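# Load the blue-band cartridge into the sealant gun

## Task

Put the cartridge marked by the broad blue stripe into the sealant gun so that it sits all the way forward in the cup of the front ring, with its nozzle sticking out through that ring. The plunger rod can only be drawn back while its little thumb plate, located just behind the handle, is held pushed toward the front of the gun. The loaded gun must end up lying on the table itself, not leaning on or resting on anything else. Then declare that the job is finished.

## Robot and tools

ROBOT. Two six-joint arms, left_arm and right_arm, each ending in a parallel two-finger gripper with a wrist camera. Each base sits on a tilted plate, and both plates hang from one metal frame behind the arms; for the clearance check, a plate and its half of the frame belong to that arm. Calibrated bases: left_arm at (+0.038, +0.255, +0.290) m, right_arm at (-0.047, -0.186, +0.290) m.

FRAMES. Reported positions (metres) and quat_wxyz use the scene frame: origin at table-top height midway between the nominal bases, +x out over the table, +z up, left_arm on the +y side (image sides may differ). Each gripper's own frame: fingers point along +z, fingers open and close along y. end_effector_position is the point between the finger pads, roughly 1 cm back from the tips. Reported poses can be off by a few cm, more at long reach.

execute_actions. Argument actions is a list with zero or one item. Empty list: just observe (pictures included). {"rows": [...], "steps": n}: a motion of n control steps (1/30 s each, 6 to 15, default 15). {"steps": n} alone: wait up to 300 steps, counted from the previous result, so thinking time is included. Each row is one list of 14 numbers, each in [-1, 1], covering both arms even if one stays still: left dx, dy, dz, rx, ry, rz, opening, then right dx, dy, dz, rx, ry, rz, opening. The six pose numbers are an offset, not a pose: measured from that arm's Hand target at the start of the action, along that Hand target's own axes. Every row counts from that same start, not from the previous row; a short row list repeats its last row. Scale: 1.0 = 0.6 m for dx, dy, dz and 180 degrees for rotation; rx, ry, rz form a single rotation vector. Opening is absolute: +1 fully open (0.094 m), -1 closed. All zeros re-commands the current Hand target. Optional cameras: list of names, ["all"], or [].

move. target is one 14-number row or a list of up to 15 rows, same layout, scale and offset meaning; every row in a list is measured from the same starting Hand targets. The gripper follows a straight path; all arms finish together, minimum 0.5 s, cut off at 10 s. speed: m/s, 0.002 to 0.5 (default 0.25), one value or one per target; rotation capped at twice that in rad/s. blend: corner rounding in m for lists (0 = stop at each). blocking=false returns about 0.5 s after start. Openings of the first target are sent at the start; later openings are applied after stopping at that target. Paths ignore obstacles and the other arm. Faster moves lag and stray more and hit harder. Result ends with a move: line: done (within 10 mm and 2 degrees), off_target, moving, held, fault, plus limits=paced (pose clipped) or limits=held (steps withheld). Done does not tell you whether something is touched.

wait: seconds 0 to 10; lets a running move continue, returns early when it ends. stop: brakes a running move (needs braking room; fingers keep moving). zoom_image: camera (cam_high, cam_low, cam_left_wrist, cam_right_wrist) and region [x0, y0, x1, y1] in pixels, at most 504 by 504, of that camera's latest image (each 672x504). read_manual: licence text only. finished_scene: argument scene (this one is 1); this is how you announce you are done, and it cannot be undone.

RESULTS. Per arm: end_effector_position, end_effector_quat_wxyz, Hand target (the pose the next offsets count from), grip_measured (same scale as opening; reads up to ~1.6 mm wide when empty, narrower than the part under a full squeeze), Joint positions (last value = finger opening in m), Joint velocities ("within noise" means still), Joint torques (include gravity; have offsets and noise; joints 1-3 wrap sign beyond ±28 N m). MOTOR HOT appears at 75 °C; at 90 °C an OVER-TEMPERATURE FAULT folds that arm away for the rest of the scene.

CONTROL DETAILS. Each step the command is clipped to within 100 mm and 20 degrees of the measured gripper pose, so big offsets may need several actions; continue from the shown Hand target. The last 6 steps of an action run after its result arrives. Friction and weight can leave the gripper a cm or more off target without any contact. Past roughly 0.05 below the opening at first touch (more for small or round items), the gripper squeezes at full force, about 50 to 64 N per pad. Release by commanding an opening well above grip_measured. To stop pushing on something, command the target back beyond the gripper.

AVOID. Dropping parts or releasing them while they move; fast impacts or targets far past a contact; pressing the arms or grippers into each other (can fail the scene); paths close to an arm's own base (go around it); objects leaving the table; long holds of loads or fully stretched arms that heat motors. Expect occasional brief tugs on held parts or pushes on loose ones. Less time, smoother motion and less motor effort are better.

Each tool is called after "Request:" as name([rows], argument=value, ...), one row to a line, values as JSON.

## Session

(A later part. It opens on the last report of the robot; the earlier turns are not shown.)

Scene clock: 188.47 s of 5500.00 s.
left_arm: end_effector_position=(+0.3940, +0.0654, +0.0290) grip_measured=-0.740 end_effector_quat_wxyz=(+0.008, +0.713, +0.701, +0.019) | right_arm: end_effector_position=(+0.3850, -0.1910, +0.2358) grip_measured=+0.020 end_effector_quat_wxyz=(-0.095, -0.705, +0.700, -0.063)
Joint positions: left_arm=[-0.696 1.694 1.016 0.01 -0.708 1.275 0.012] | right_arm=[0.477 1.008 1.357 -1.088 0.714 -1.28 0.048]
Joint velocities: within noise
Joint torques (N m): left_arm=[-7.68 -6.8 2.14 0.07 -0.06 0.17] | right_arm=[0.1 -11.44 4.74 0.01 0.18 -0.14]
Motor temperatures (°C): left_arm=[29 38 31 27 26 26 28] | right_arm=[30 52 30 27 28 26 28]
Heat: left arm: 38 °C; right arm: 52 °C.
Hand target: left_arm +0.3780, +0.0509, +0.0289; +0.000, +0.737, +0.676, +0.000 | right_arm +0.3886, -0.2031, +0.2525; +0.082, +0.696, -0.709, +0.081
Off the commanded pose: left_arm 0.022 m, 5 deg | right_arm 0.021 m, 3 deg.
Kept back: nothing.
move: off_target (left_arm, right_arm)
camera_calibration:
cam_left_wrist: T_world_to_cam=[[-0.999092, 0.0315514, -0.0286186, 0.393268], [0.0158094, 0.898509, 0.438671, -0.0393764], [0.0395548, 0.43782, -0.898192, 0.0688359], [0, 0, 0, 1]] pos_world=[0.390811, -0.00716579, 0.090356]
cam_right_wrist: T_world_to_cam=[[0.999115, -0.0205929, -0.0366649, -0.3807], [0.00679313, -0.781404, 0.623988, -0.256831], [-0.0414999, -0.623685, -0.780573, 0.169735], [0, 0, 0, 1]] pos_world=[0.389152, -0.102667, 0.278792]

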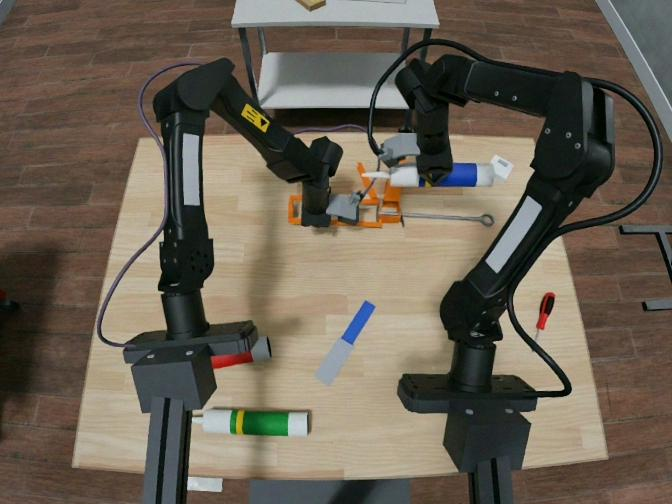

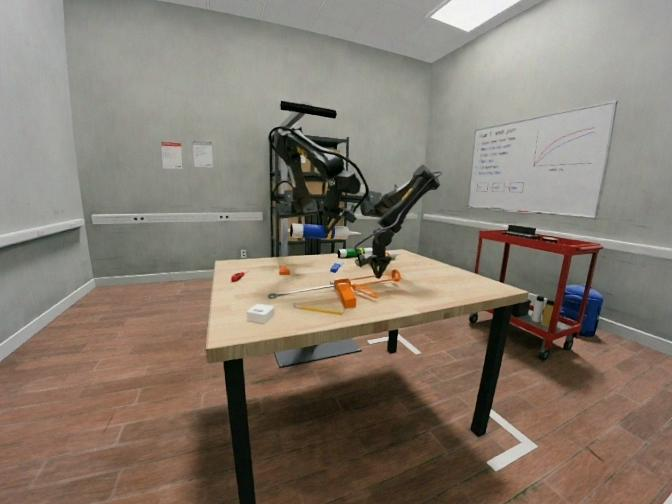

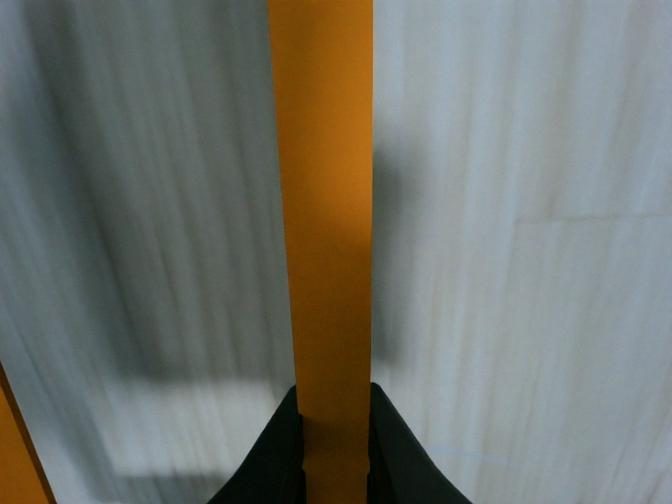

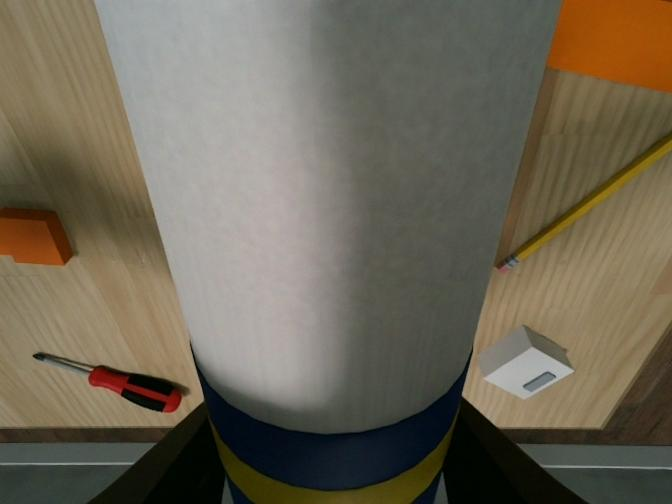

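Request:
move(target=[-0.0483,0.021,0,0,0,0.0444,-1,0,0,0,0,0,0,-0.3], speed=0.08, cameras=["cam_high"])

Request:
zoom_image(camera="cam_high", region=[270, 130, 510, 290])

Scene clock: 189.97 s of 5500.00 s.
left_arm: end_effector_position=(+0.4088, +0.0384, +0.0282) grip_measured=-0.739 end_effector_quat_wxyz=(+0.009, +0.741, +0.671, +0.023) | right_arm: end_effector_position=(+0.3850, -0.1910, +0.2358) grip_measured=+0.020 end_effector_quat_wxyz=(-0.095, -0.705, +0.700, -0.063)
Joint positions: left_arm=[-0.741 1.774 1.145 -0.052 -0.748 1.327 0.012] | right_arm=[0.477 1.008 1.357 -1.088 0.714 -1.28 0.048]
Joint velocities: within noise
Joint torques (N m): left_arm=[-8.88 -6.9 2.32 0.01 -0.02 0.6] | right_arm=[0.09 -11.43 4.74 0 0.18 -0.14]
Motor temperatures (°C): left_arm=[30 38 31 27 26 26 29] | right_arm=[30 52 30 27 28 26 28]
Heat: left arm: 38 °C; right arm: 52 °C.
Hand target: left_arm +0.3881, +0.0209, +0.0289; +0.000, +0.782, +0.623, +0.000 | right_arm +0.3886, -0.2031, +0.2525; +0.082, +0.696, -0.709, +0.081
Off the commanded pose: left_arm 0.027 m, 8 deg | right_arm 0.021 m, 3 deg.
Kept back: nothing.
move: off_target (left_arm, right_arm)
Images, in order (width x height): cam_high 672x504.

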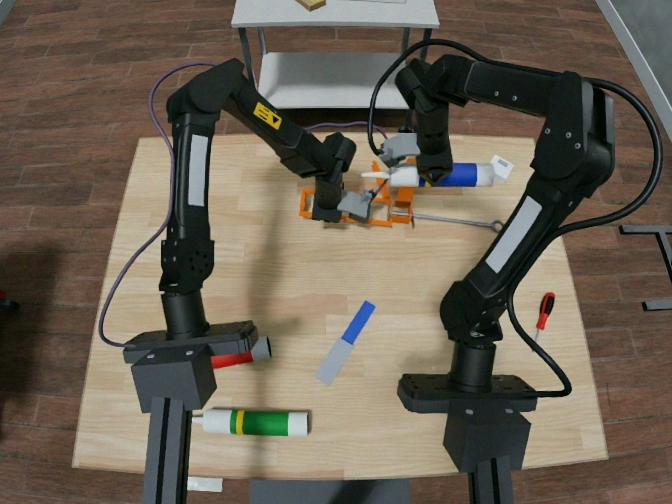

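Scaled by 2.100 from the camera's 672x504 image, which has a finer 960x720 frame.

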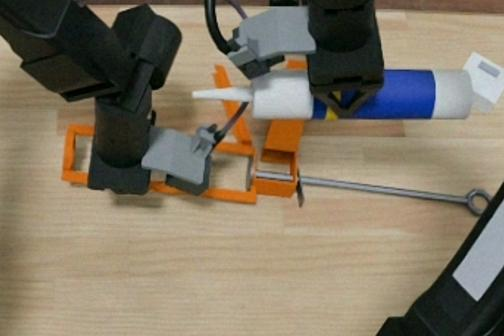

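Request:
move([
  [0.036,0.026,0,0,0,-0.033,-1,0,0,0,0,0,0,-0.3],
  [0.036,0.026,0,0,0,-0.033,-0.4,0,0,0,0,0,0,-0.3],
  [0.036,0.026,-0.15,0,0,-0.033,-0.4,0,0,0,0,0,0,-0.3],
], speed=[0.08,0.08,0.15])

Request:
zoom_image(camera="cam_high", region=[270, 130, 510, 290])

Scene clock: 193.00 s of 5500.00 s.
left_arm: end_effector_position=(+0.4026, +0.0424, +0.1088) grip_measured=-0.402 end_effector_quat_wxyz=(-0.011, +0.749, +0.662, +0.003) | right_arm: end_effector_position=(+0.3849, -0.1908, +0.2357) grip_measured=+0.020 end_effector_quat_wxyz=(-0.095, -0.706, +0.699, -0.063)
Joint positions: left_arm=[-0.897 1.593 1.165 -0.441 -0.839 1.143 0.028] | right_arm=[0.477 1.008 1.357 -1.088 0.713 -1.282 0.048]
Joint velocities: within noise
Joint torques (N m): left_arm=[-6.94 -10.39 3.59 0.1 -0.05 -0.05] | right_arm=[0.1 -11.43 4.75 0 0.21 -0.11]
Motor temperatures (°C): left_arm=[30 38 31 27 26 26 29] | right_arm=[29 52 30 27 28 26 28]
Heat: left arm: 38 °C; right arm: 52 °C.
Hand target: left_arm +0.4082, +0.0385, +0.1189; +0.000, +0.749, +0.662, +0.000 | right_arm +0.3886, -0.2031, +0.2525; +0.082, +0.696, -0.709, +0.081
Off the commanded pose: left_arm 0.012 m, 1 deg | right_arm 0.021 m, 3 deg.
Kept back: nothing.
move: off_target (left_arm, right_arm)
camera_calibration:
cam_left_wrist: T_world_to_cam=[[-0.990193, 0.138068, 0.021339, 0.39133], [0.133245, 0.887392, 0.441341, -0.100903], [0.0419991, 0.439856, -0.897086, 0.149034], [0, 0, 0, 1]] pos_world=[0.394678, -0.030043, 0.169878]
cam_right_wrist: T_world_to_cam=[[0.999113, -0.0192071, -0.0374687, -0.38016], [0.00831579, -0.782347, 0.622787, -0.25708], [-0.0412755, -0.622546, -0.781494, 0.170196], [0, 0, 0, 1]] pos_world=[0.388986, -0.102472, 0.278869]

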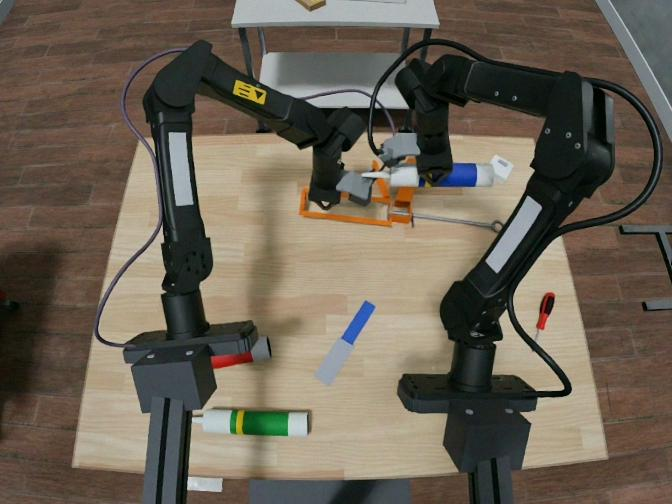

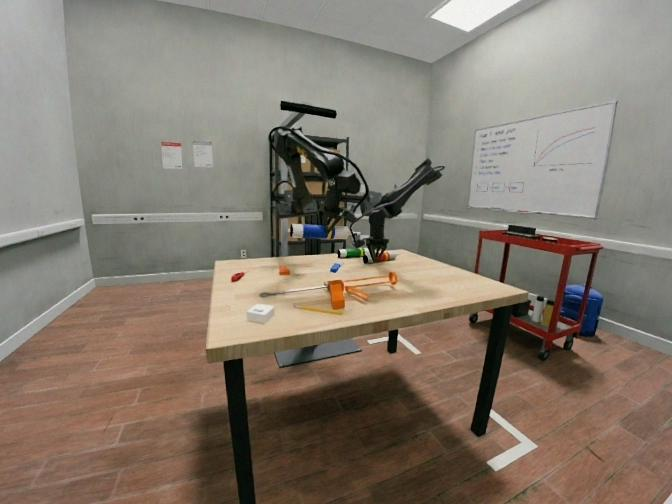

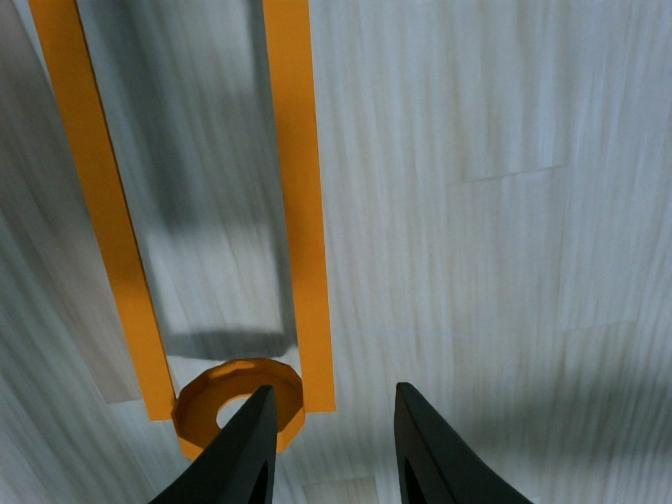

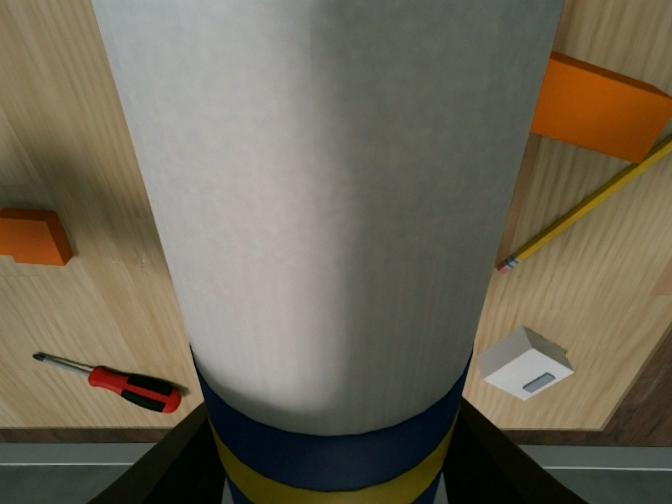

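Scaled by 2.100 from the camera's 672x504 image, which has a finer 960x720 frame.

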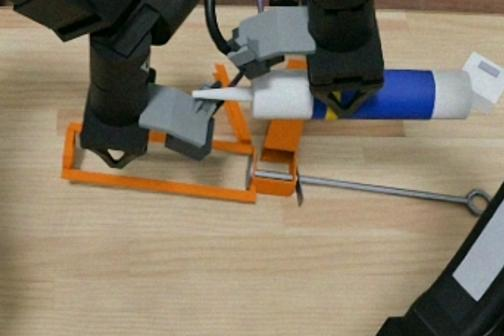

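Request:
move([
  [0,0,-0.2,0,0,0,-0.4,0,0,0,0,0,0,-0.3],
  [0.25,0.171,-0.21,0,0,-0.4056,-0.4,0,0,0,0,0,0,-0.3],
], speed=0.2, blend=[0.03,0])

Request:
zoom_image(camera="cam_high", region=[270, 130, 510, 290])

Scene clock: 197.80 s of 5500.00 s.
left_arm: end_effector_position=(+0.5221, +0.1677, +0.2335) grip_measured=-0.402 end_effector_quat_wxyz=(-0.011, +0.227, +0.974, +0.010) | right_arm: end_effector_position=(+0.3845, -0.1933, +0.2495) grip_measured=+0.015 end_effector_quat_wxyz=(-0.072, -0.698, +0.711, -0.055)
Joint positions: left_arm=[-0.79 1.315 1.666 -1.148 -0.768 0.014 0.028] | right_arm=[0.474 0.954 1.358 -1.101 0.674 -1.28 0.048]
Joint velocities: within noise
Joint torques (N m): left_arm=[-2.39 -12.6 5.91 0.12 0.12 -0.07] | right_arm=[0.24 -7.02 5.08 0.05 0.55 -0.05]
Motor temperatures (°C): left_arm=[30 39 31 27 26 26 28] | right_arm=[28 51 30 27 28 26 28]
Heat: left arm: 39 °C; right arm: 51 °C.
Hand target: left_arm +0.5282, +0.1748, +0.2449; +0.000, +0.208, +0.978, +0.000 | right_arm +0.3886, -0.2030, +0.2524; +0.082, +0.696, -0.709, +0.081
Off the commanded pose: left_arm 0.015 m, 3 deg | right_arm 0.011 m, 3 deg.
Kept back: nothing.
move: off_target (left_arm, right_arm)
camera_calibration:
cam_left_wrist: T_world_to_cam=[[-0.456672, -0.88961, -0.00673443, 0.390137], [-0.797044, 0.405768, 0.447296, 0.282042], [-0.395186, 0.209635, -0.894361, 0.466946], [0, 0, 0, 1]] pos_world=[0.587495, 0.134738, 0.294089]
cam_right_wrist: T_world_to_cam=[[0.998915, -0.0443543, -0.0142199, -0.389944], [-0.0274893, -0.807846, 0.588753, -0.250288], [-0.0376012, -0.587723, -0.808188, 0.191369], [0, 0, 0, 1]] pos_world=[0.389837, -0.107018, 0.296475]

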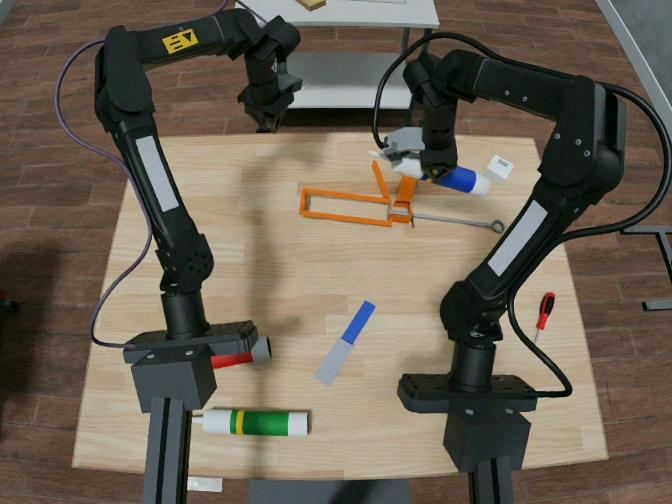

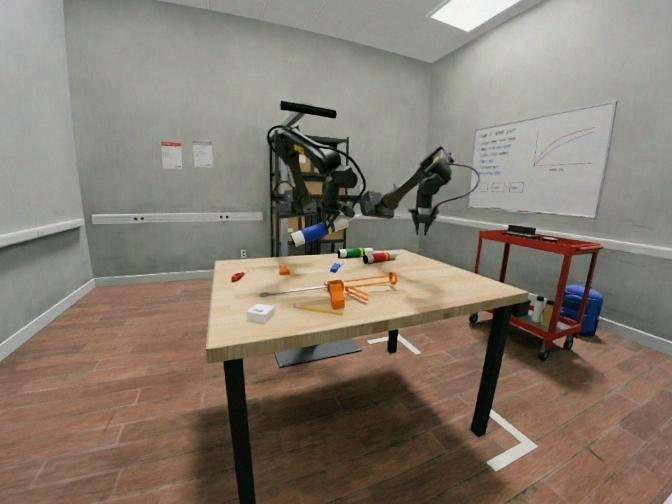

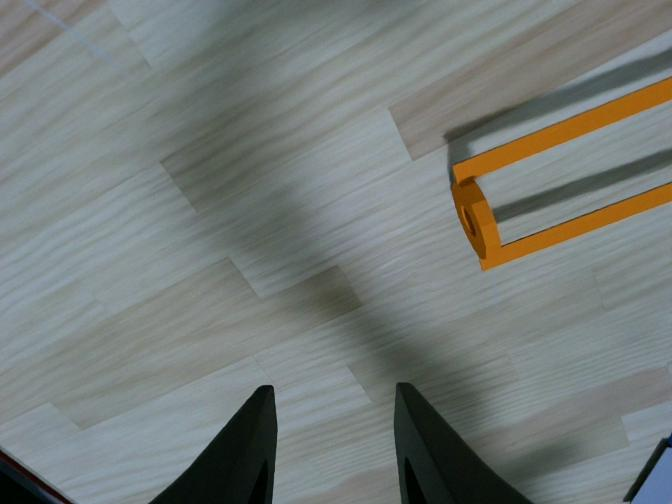

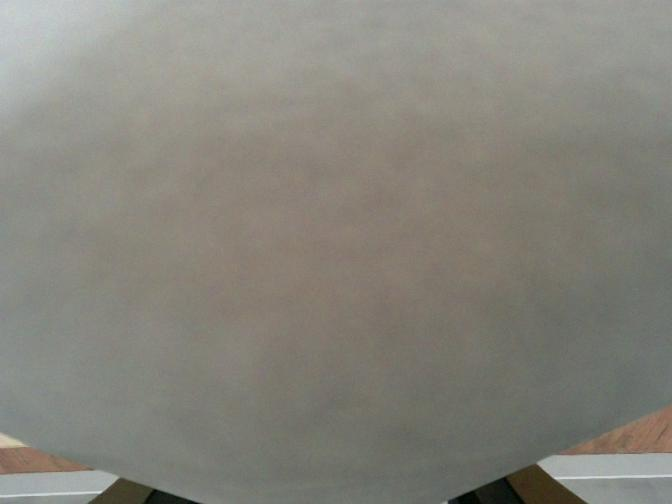

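Scaled by 2.100 from the camera's 672x504 image, which has a finer 960x720 frame.

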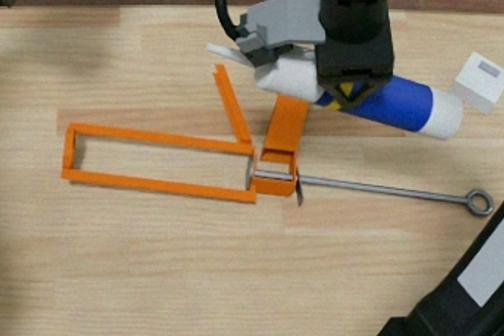

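Request:
execute_actions(actions=[], cameras=["all"])

Request:
zoom_image(camera="cam_high", region=[350, 100, 530, 220])

Request:
zoom_image(camera="cam_low", region=[270, 190, 410, 290])

Scene clock: 198.10 s of 5500.00 s.
left_arm: end_effector_position=(+0.5219, +0.1679, +0.2335) grip_measured=-0.402 end_effector_quat_wxyz=(-0.011, +0.228, +0.974, +0.010) | right_arm: end_effector_position=(+0.3845, -0.1933, +0.2495) grip_measured=+0.015 end_effector_quat_wxyz=(-0.072, -0.698, +0.711, -0.055)
Joint positions: left_arm=[-0.79 1.315 1.666 -1.149 -0.768 0.014 0.028] | right_arm=[0.474 0.954 1.358 -1.101 0.674 -1.28 0.048]
Joint velocities: within noise
Joint torques (N m): left_arm=[-2.4 -12.62 5.91 0.14 0.14 -0.07] | right_arm=[0.24 -7.02 5.08 0.06 0.55 -0.04]
Motor temperatures (°C): left_arm=[30 39 31 27 26 26 28] | right_arm=[28 51 30 27 28 26 28]
Heat: left arm: 39 °C; right arm: 51 °C.
Hand target: left_arm +0.5282, +0.1748, +0.2449; +0.000, +0.208, +0.978, +0.000 | right_arm +0.3886, -0.2030, +0.2524; +0.082, +0.696, -0.709, +0.081
Off the commanded pose: left_arm 0.015 m, 3 deg | right_arm 0.011 m, 3 deg.
Steps of this call (1-9: nothing new was sent). Readings (end_effector_position of left_arm | right_arm):
1: (+0.5219, +0.1679, +0.2335) | (+0.3845, -0.1933, +0.2495)
2: (+0.5219, +0.1679, +0.2335) | (+0.3845, -0.1933, +0.2495)
4: (+0.5219, +0.1679, +0.2335) | (+0.3845, -0.1933, +0.2495)
8: (+0.5219, +0.1679, +0.2335) | (+0.3845, -0.1933, +0.2495)
9: the state above
camera_calibration:
cam_left_wrist: T_world_to_cam=[[-0.45761, -0.889128, -0.00667398, 0.390523], [-0.79616, 0.406398, 0.448296, 0.280966], [-0.39588, 0.210459, -0.89386, 0.466924], [0, 0, 0, 1]] pos_world=[0.587247, 0.134773, 0.294015]
cam_right_wrist: T_world_to_cam=[[0.998915, -0.0443543, -0.0142199, -0.389944], [-0.0274893, -0.807846, 0.588753, -0.250288], [-0.0376012, -0.587723, -0.808188, 0.191369], [0, 0, 0, 1]] pos_world=[0.389837, -0.107018, 0.296475]

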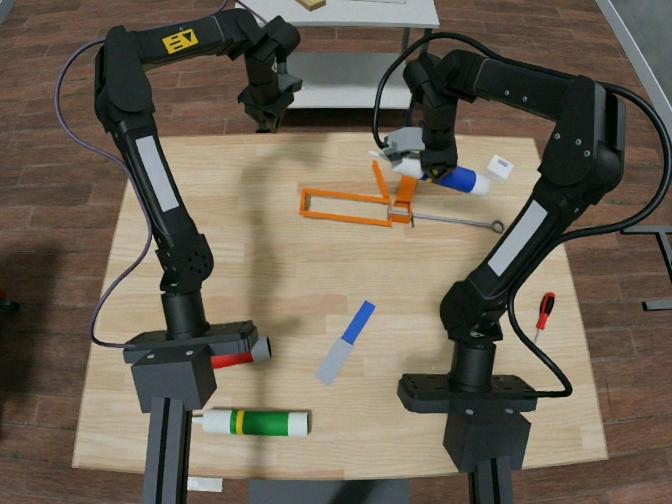

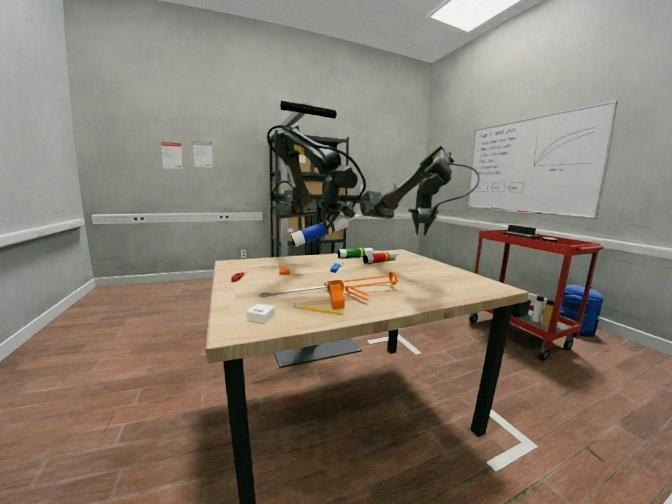

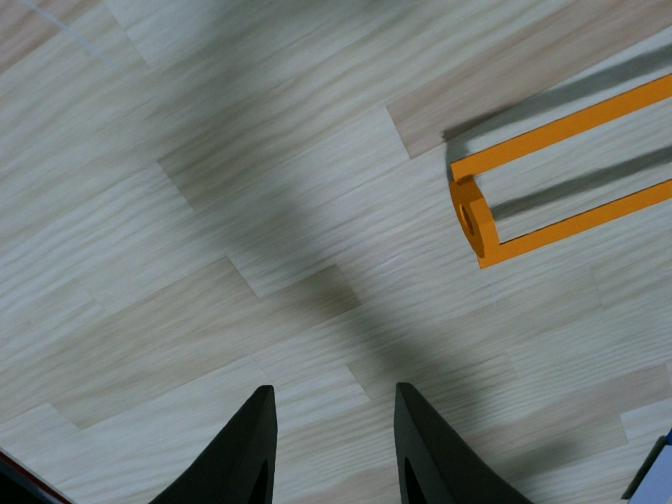

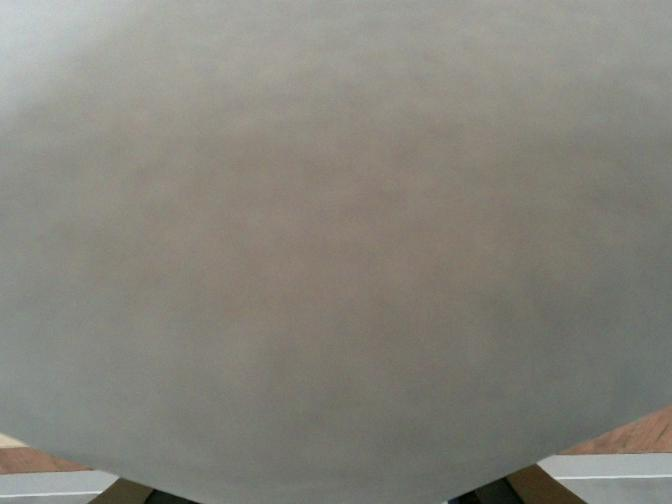

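Scaled by 2.800 from the camera's 672x504 image, which has a finer 960x720 frame.

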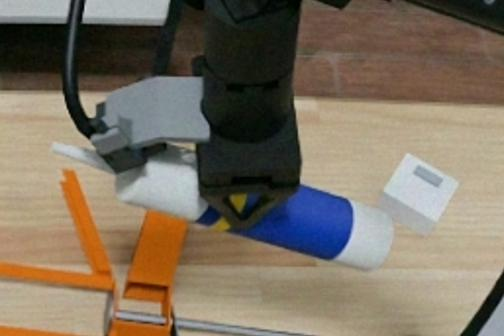

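Scaled by 3.600 from the camera's 672x504 image, which has a finer 960x720 frame.

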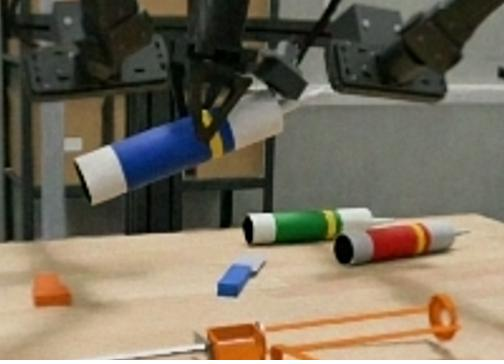

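Request:
move(target=[0,0,0,0,0,0,-0.4,-0.106,0.200,0.081,0,-0.0735,0,-0.3], speed=0.15)

Request:
zoom_image(camera="cam_low", region=[270, 190, 410, 290])

Scene clock: 200.47 s of 5500.00 s.
left_arm: end_effector_position=(+0.5216, +0.1680, +0.2335) grip_measured=-0.402 end_effector_quat_wxyz=(-0.012, +0.228, +0.973, +0.011) | right_arm: end_effector_position=(+0.2597, -0.1517, +0.1821) grip_measured=+0.015 end_effector_quat_wxyz=(+0.027, +0.708, -0.705, -0.007)
Joint positions: left_arm=[-0.79 1.315 1.666 -1.151 -0.768 0.014 0.028] | right_arm=[0.514 0.711 0.698 -0.68 0.553 -1.288 0.048]
Joint velocities: within noise
Joint torques (N m): left_arm=[-2.4 -12.62 5.91 0.14 0.14 -0.07] | right_arm=[1.07 -7.34 4.19 0.21 -0.09 -0.12]
Motor temperatures (°C): left_arm=[30 40 31 27 26 26 28] | right_arm=[28 50 30 27 28 26 28]
Heat: left arm: 40 °C; right arm: 50 °C.
Hand target: left_arm +0.5282, +0.1748, +0.2449; +0.000, +0.208, +0.978, +0.000 | right_arm +0.2696, -0.1500, +0.1906; -0.001, +0.701, -0.714, +0.000
Off the commanded pose: left_arm 0.015 m, 3 deg | right_arm 0.013 m, 4 deg.
Kept back: nothing.
move: off_target (left_arm, right_arm)
camera_calibration:
cam_left_wrist: T_world_to_cam=[[-0.458549, -0.888645, -0.00661236, 0.390908], [-0.795275, 0.407026, 0.449296, 0.279889], [-0.396573, 0.211283, -0.893358, 0.466901], [0, 0, 0, 1]] pos_world=[0.587, 0.134808, 0.293941]
cam_right_wrist: T_world_to_cam=[[0.998726, -0.0219218, -0.0454423, -0.25524], [0.00142046, -0.888101, 0.459646, -0.176611], [-0.0504336, -0.459125, -0.886939, 0.193833], [0, 0, 0, 1]] pos_world=[0.264941, -0.0734502, 0.241498]

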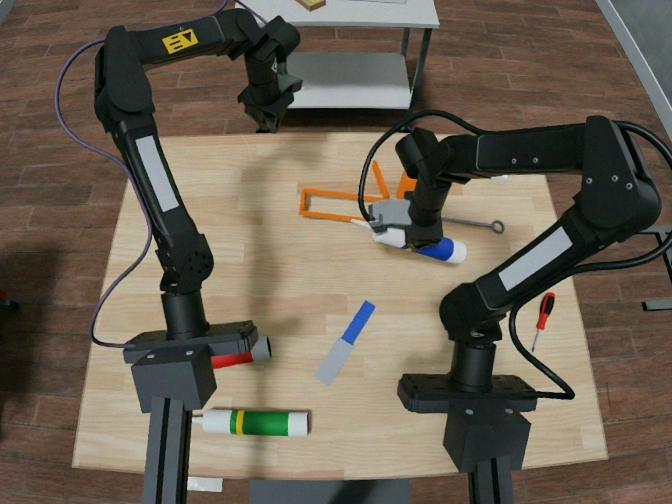

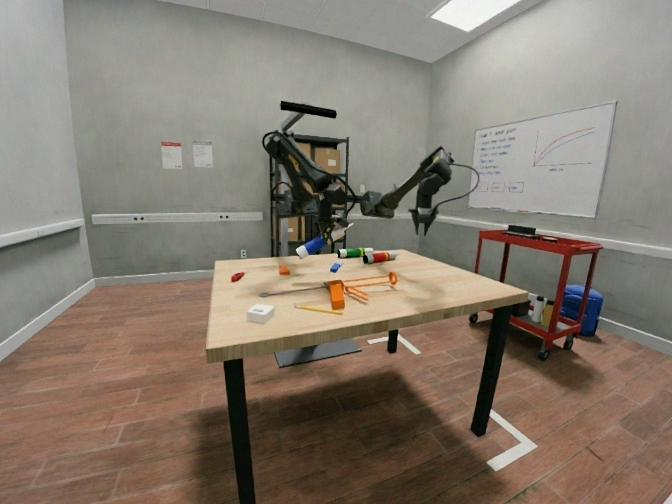

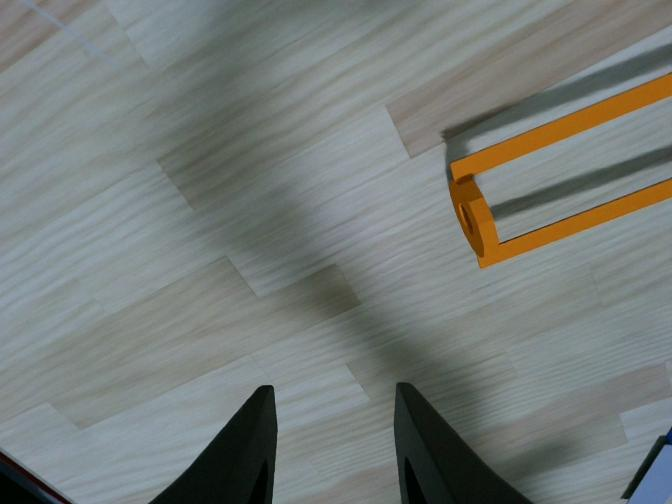

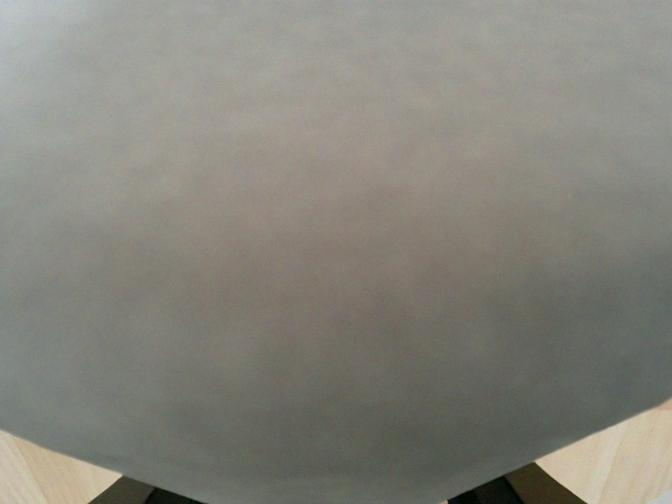

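Scaled by 3.600 from the camera's 672x504 image, which has a finer 960x720 frame.

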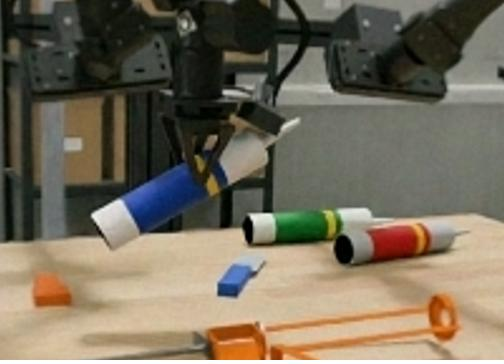

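Request:
move([
  [0,0,0,0,0,0,-0.4,0,0,0.137,0,0,0,-0.3],
  [0,0,0,0,0,0,-0.4,0,0,0.21,0,0,0,-0.3],
], speed=[0.12,0.05], blend=[0.01,0])

Request:
zoom_image(camera="cam_low", region=[270, 190, 410, 290])

Scene clock: 202.77 s of 5500.00 s.
left_arm: end_effector_position=(+0.5216, +0.1680, +0.2335) grip_measured=-0.402 end_effector_quat_wxyz=(-0.012, +0.228, +0.973, +0.011) | right_arm: end_effector_position=(+0.2632, -0.1546, +0.0676) grip_measured=+0.015 end_effector_quat_wxyz=(+0.019, +0.698, -0.716, +0.001)
Joint positions: left_arm=[-0.79 1.315 1.666 -1.151 -0.768 0.014 0.028] | right_arm=[0.214 1.125 0.59 -0.049 0.315 -1.464 0.048]
Joint velocities: within noise
Joint torques (N m): left_arm=[-2.39 -12.6 5.93 0.14 0.14 -0.07] | right_arm=[0.35 -5.14 1.99 0.6 -0.21 -0.17]
Motor temperatures (°C): left_arm=[30 41 31 27 26 26 28] | right_arm=[28 50 30 27 28 26 28]
Heat: left arm: 41 °C; right arm: 50 °C.
Hand target: left_arm +0.5282, +0.1748, +0.2449; +0.000, +0.208, +0.978, +0.000 | right_arm +0.2698, -0.1500, +0.0646; -0.001, +0.701, -0.714, +0.000
Off the commanded pose: left_arm 0.015 m, 3 deg | right_arm 0.009 m, 2 deg.
Kept back: nothing.
move: off_target (left_arm)
camera_calibration:
cam_left_wrist: T_world_to_cam=[[-0.458549, -0.888645, -0.00661236, 0.390908], [-0.795275, 0.407026, 0.449296, 0.279889], [-0.396573, 0.211283, -0.893358, 0.466901], [0, 0, 0, 1]] pos_world=[0.587, 0.134808, 0.293941]
cam_right_wrist: T_world_to_cam=[[0.998409, -0.0520123, -0.021757, -0.270125], [-0.0361736, -0.886967, 0.460414, -0.116568], [-0.0432449, -0.458894, -0.887438, 0.0892765], [0, 0, 0, 1]] pos_world=[0.26934, -0.0764731, 0.12702]

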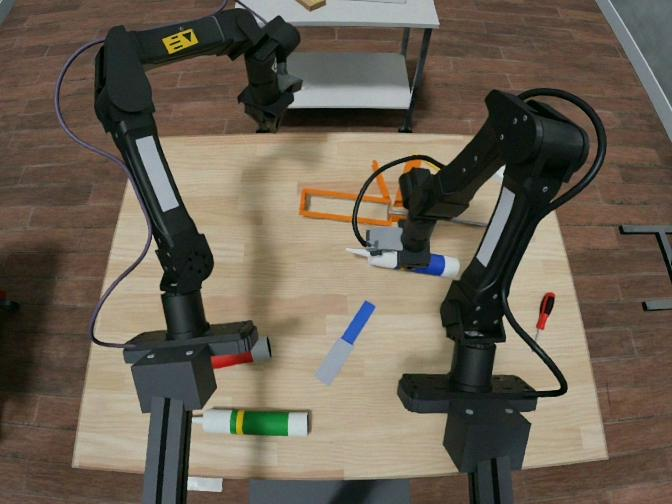

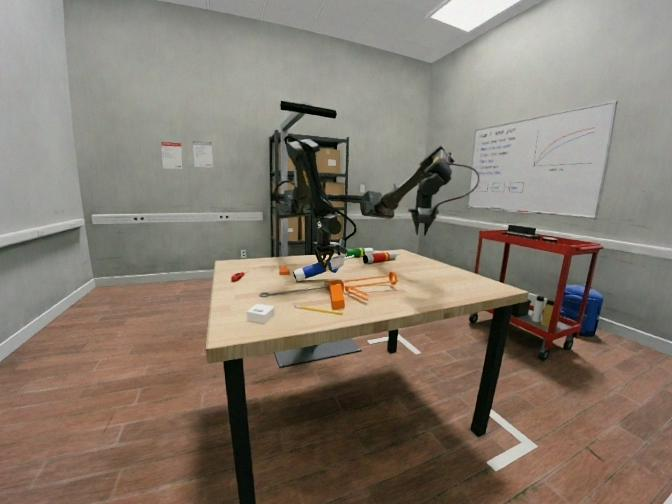

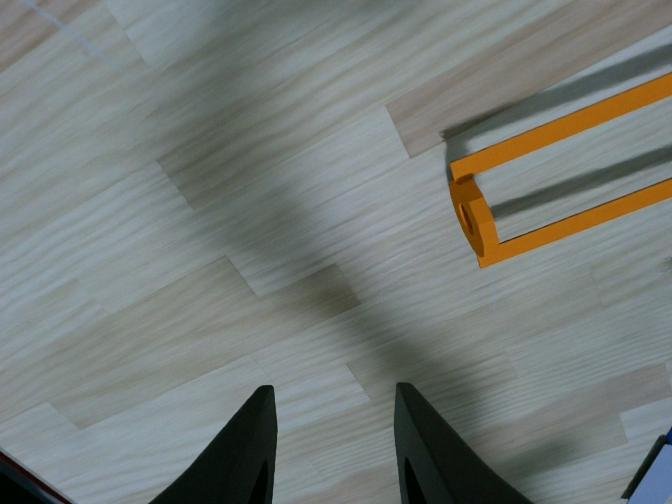

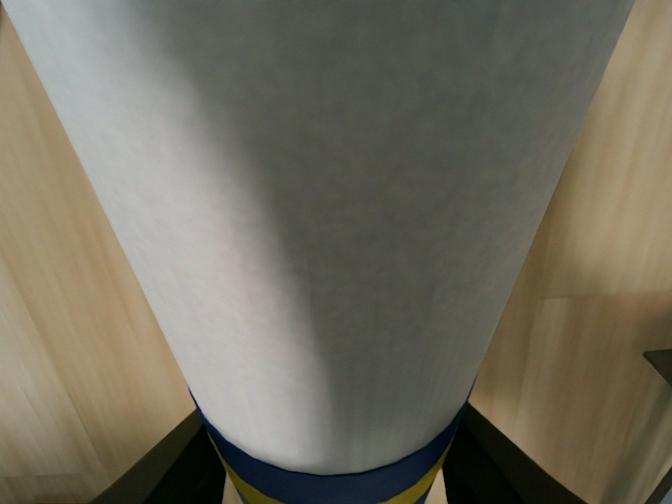

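Scaled by 3.600 from the camera's 672x504 image, which has a finer 960x720 frame.

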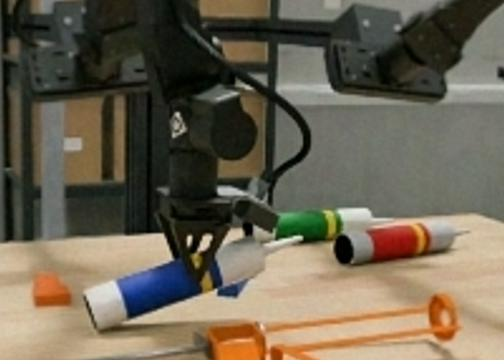

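Request:
move(target=[0,0,0,0,0,0,-0.4,0,0,0.062,0,0,0,-0.3], speed=0.05, cameras=["cam_right_wrist","cam_high"])

Request:
zoom_image(camera="cam_high", region=[320, 180, 480, 310])

Scene clock: 204.10 s of 5500.00 s.
left_arm: end_effector_position=(+0.5216, +0.1680, +0.2335) grip_measured=-0.402 end_effector_quat_wxyz=(-0.012, +0.228, +0.973, +0.011) | right_arm: end_effector_position=(+0.2586, -0.1550, +0.0349) grip_measured=+0.011 end_effector_quat_wxyz=(+0.024, +0.701, -0.712, -0.001)
Joint positions: left_arm=[-0.79 1.315 1.666 -1.151 -0.768 0.014 0.028] | right_arm=[0.176 1.281 0.603 0.092 0.286 -1.495 0.048]
Joint velocities: within noise
Joint torques (N m): left_arm=[-2.4 -12.62 5.91 0.14 0.14 -0.07] | right_arm=[0.13 -4.1 2.45 0.73 -0.29 -0.14]
Motor temperatures (°C): left_arm=[30 41 32 27 26 26 28] | right_arm=[28 49 30 27 28 26 28]
Heat: left arm: 41 °C; right arm: 49 °C.
Hand target: left_arm +0.5282, +0.1748, +0.2449; +0.000, +0.208, +0.978, +0.000 | right_arm +0.2697, -0.1498, +0.0274; +0.000, +0.701, -0.714, +0.000
Off the commanded pose: left_arm 0.015 m, 3 deg | right_arm 0.014 m, 3 deg.
Kept back: nothing.
move: off_target (left_arm, right_arm)
camera_calibration:
cam_right_wrist: T_world_to_cam=[[0.998686, -0.041121, -0.0305687, -0.26438], [-0.0222832, -0.885785, 0.46356, -0.105533], [-0.0461394, -0.46227, -0.885538, 0.0600078], [0, 0, 0, 1]] pos_world=[0.26445, -0.076611, 0.0939782]
Images, in order (width x height): cam_high 672x504, cam_right_wrist 672x504.

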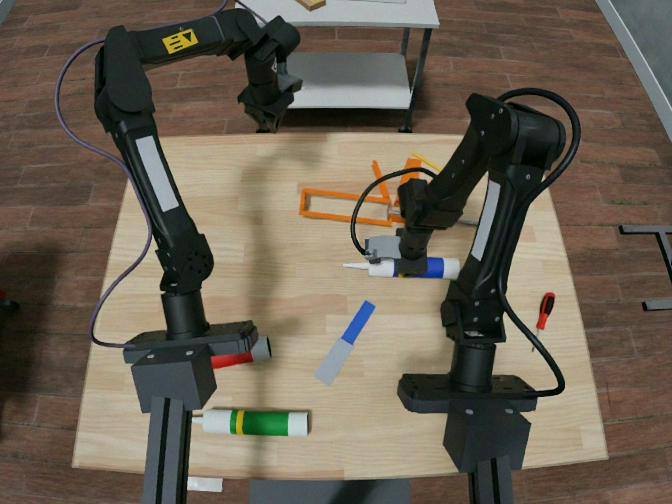

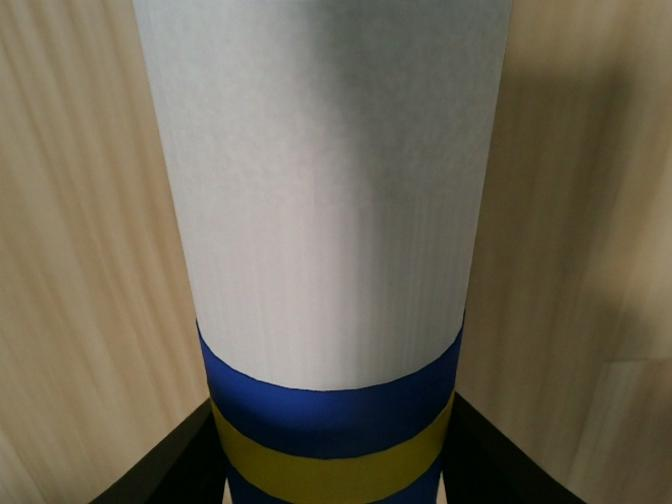

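Scaled by 3.150 from the camera's 672x504 image, which has a finer 960x720 frame.

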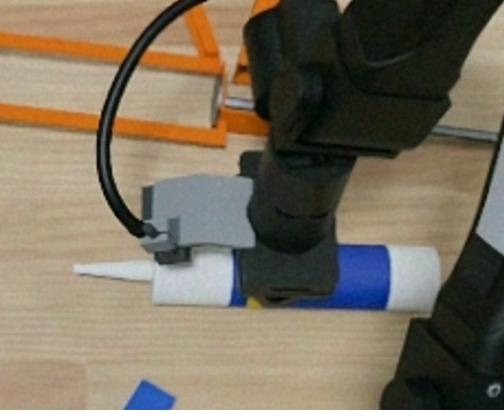

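Request:
move([
  [0,0,0,0,0,0,-0.4,0,0,-0.15,0,0,0,-0.3],
  [0,0,0,0,0,0,-0.4,-0.1127,-0.2498,-0.2083,0,0.0722,0.0306,-0.3],
], speed=0.15, blend=[0.02,0])

Request:
zoom_image(camera="cam_high", region=[280, 140, 480, 260])

Request:
zoom_image(camera="cam_low", region=[300, 200, 440, 300])

Scene clock: 208.27 s of 5500.00 s.
left_arm: end_effector_position=(+0.5216, +0.1680, +0.2335) grip_measured=-0.402 end_effector_quat_wxyz=(-0.012, +0.228, +0.973, +0.011) | right_arm: end_effector_position=(+0.4113, -0.0839, +0.1405) grip_measured=+0.010 end_effector_quat_wxyz=(-0.078, -0.662, +0.743, -0.060)
Joint positions: left_arm=[-0.79 1.315 1.666 -1.151 -0.768 0.014 0.028] | right_arm=[0.607 1.432 1.474 -0.841 0.78 -1.048 0.047]
Joint velocities: within noise
Joint torques (N m): left_arm=[-2.4 -12.6 5.91 0.14 0.14 -0.07] | right_arm=[5.26 -7.99 7.2 -0.44 0.6 0.09]
Motor temperatures (°C): left_arm=[30 42 32 27 26 26 28] | right_arm=[28 48 30 27 28 26 28]
Heat: left arm: 42 °C; right arm: 48 °C.
Hand target: left_arm +0.5282, +0.1748, +0.2449; +0.000, +0.208, +0.978, +0.000 | right_arm +0.4208, -0.0851, +0.1525; -0.080, -0.661, +0.742, -0.079
Off the commanded pose: left_arm 0.015 m, 3 deg | right_arm 0.015 m, 2 deg.
Kept back: nothing.
move: off_target (left_arm, right_arm)
camera_calibration:
cam_left_wrist: T_world_to_cam=[[-0.458549, -0.888645, -0.00661236, 0.390908], [-0.795275, 0.407026, 0.449296, 0.279889], [-0.396573, 0.211283, -0.893358, 0.466901], [0, 0, 0, 1]] pos_world=[0.587, 0.134808, 0.293941]
cam_right_wrist: T_world_to_cam=[[0.990001, -0.140898, -0.00671578, -0.418836], [-0.108593, -0.791672, 0.601217, -0.0640908], [-0.090027, -0.594477, -0.799057, 0.188267], [0, 0, 0, 1]] pos_world=[0.424638, 0.00216854, 0.186156]

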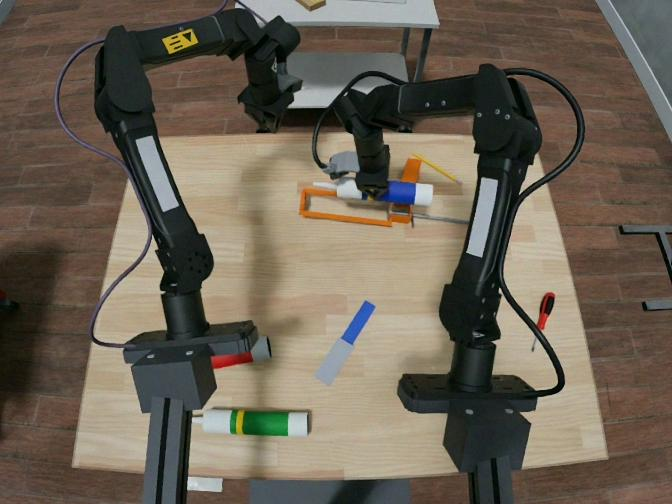

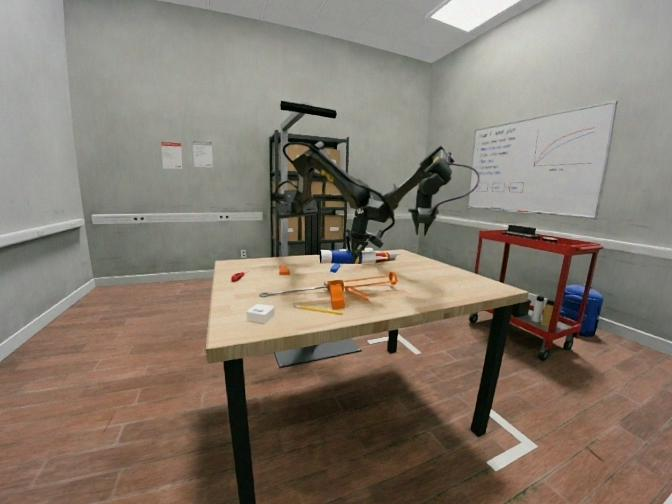

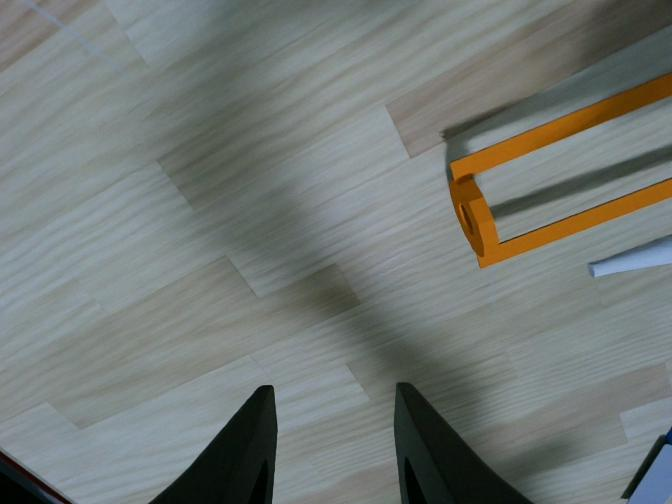

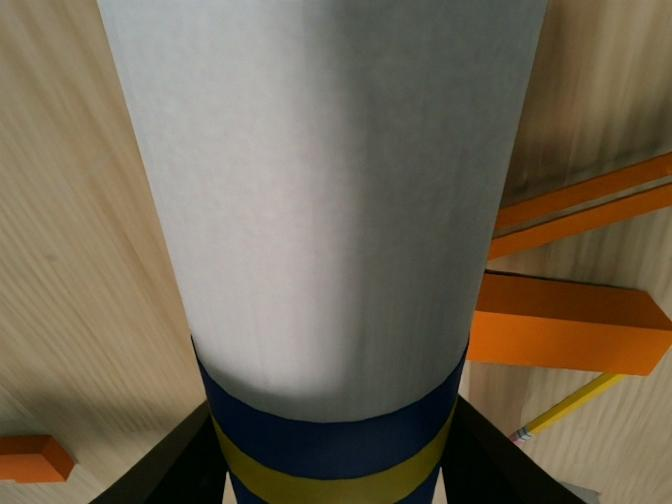

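Scaled by 2.520 from the camera's 672x504 image, which has a finer 960x720 frame.

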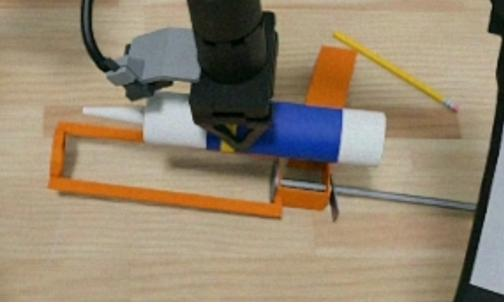

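Scaled by 3.600 from the camera's 672x504 image, which has a finer 960x720 frame.

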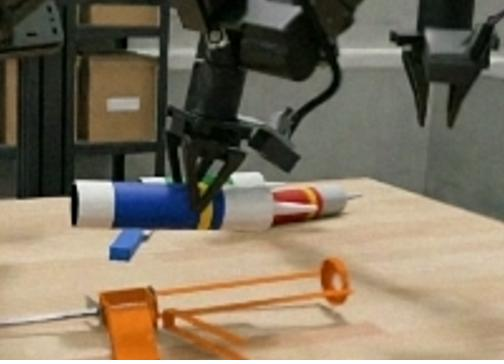

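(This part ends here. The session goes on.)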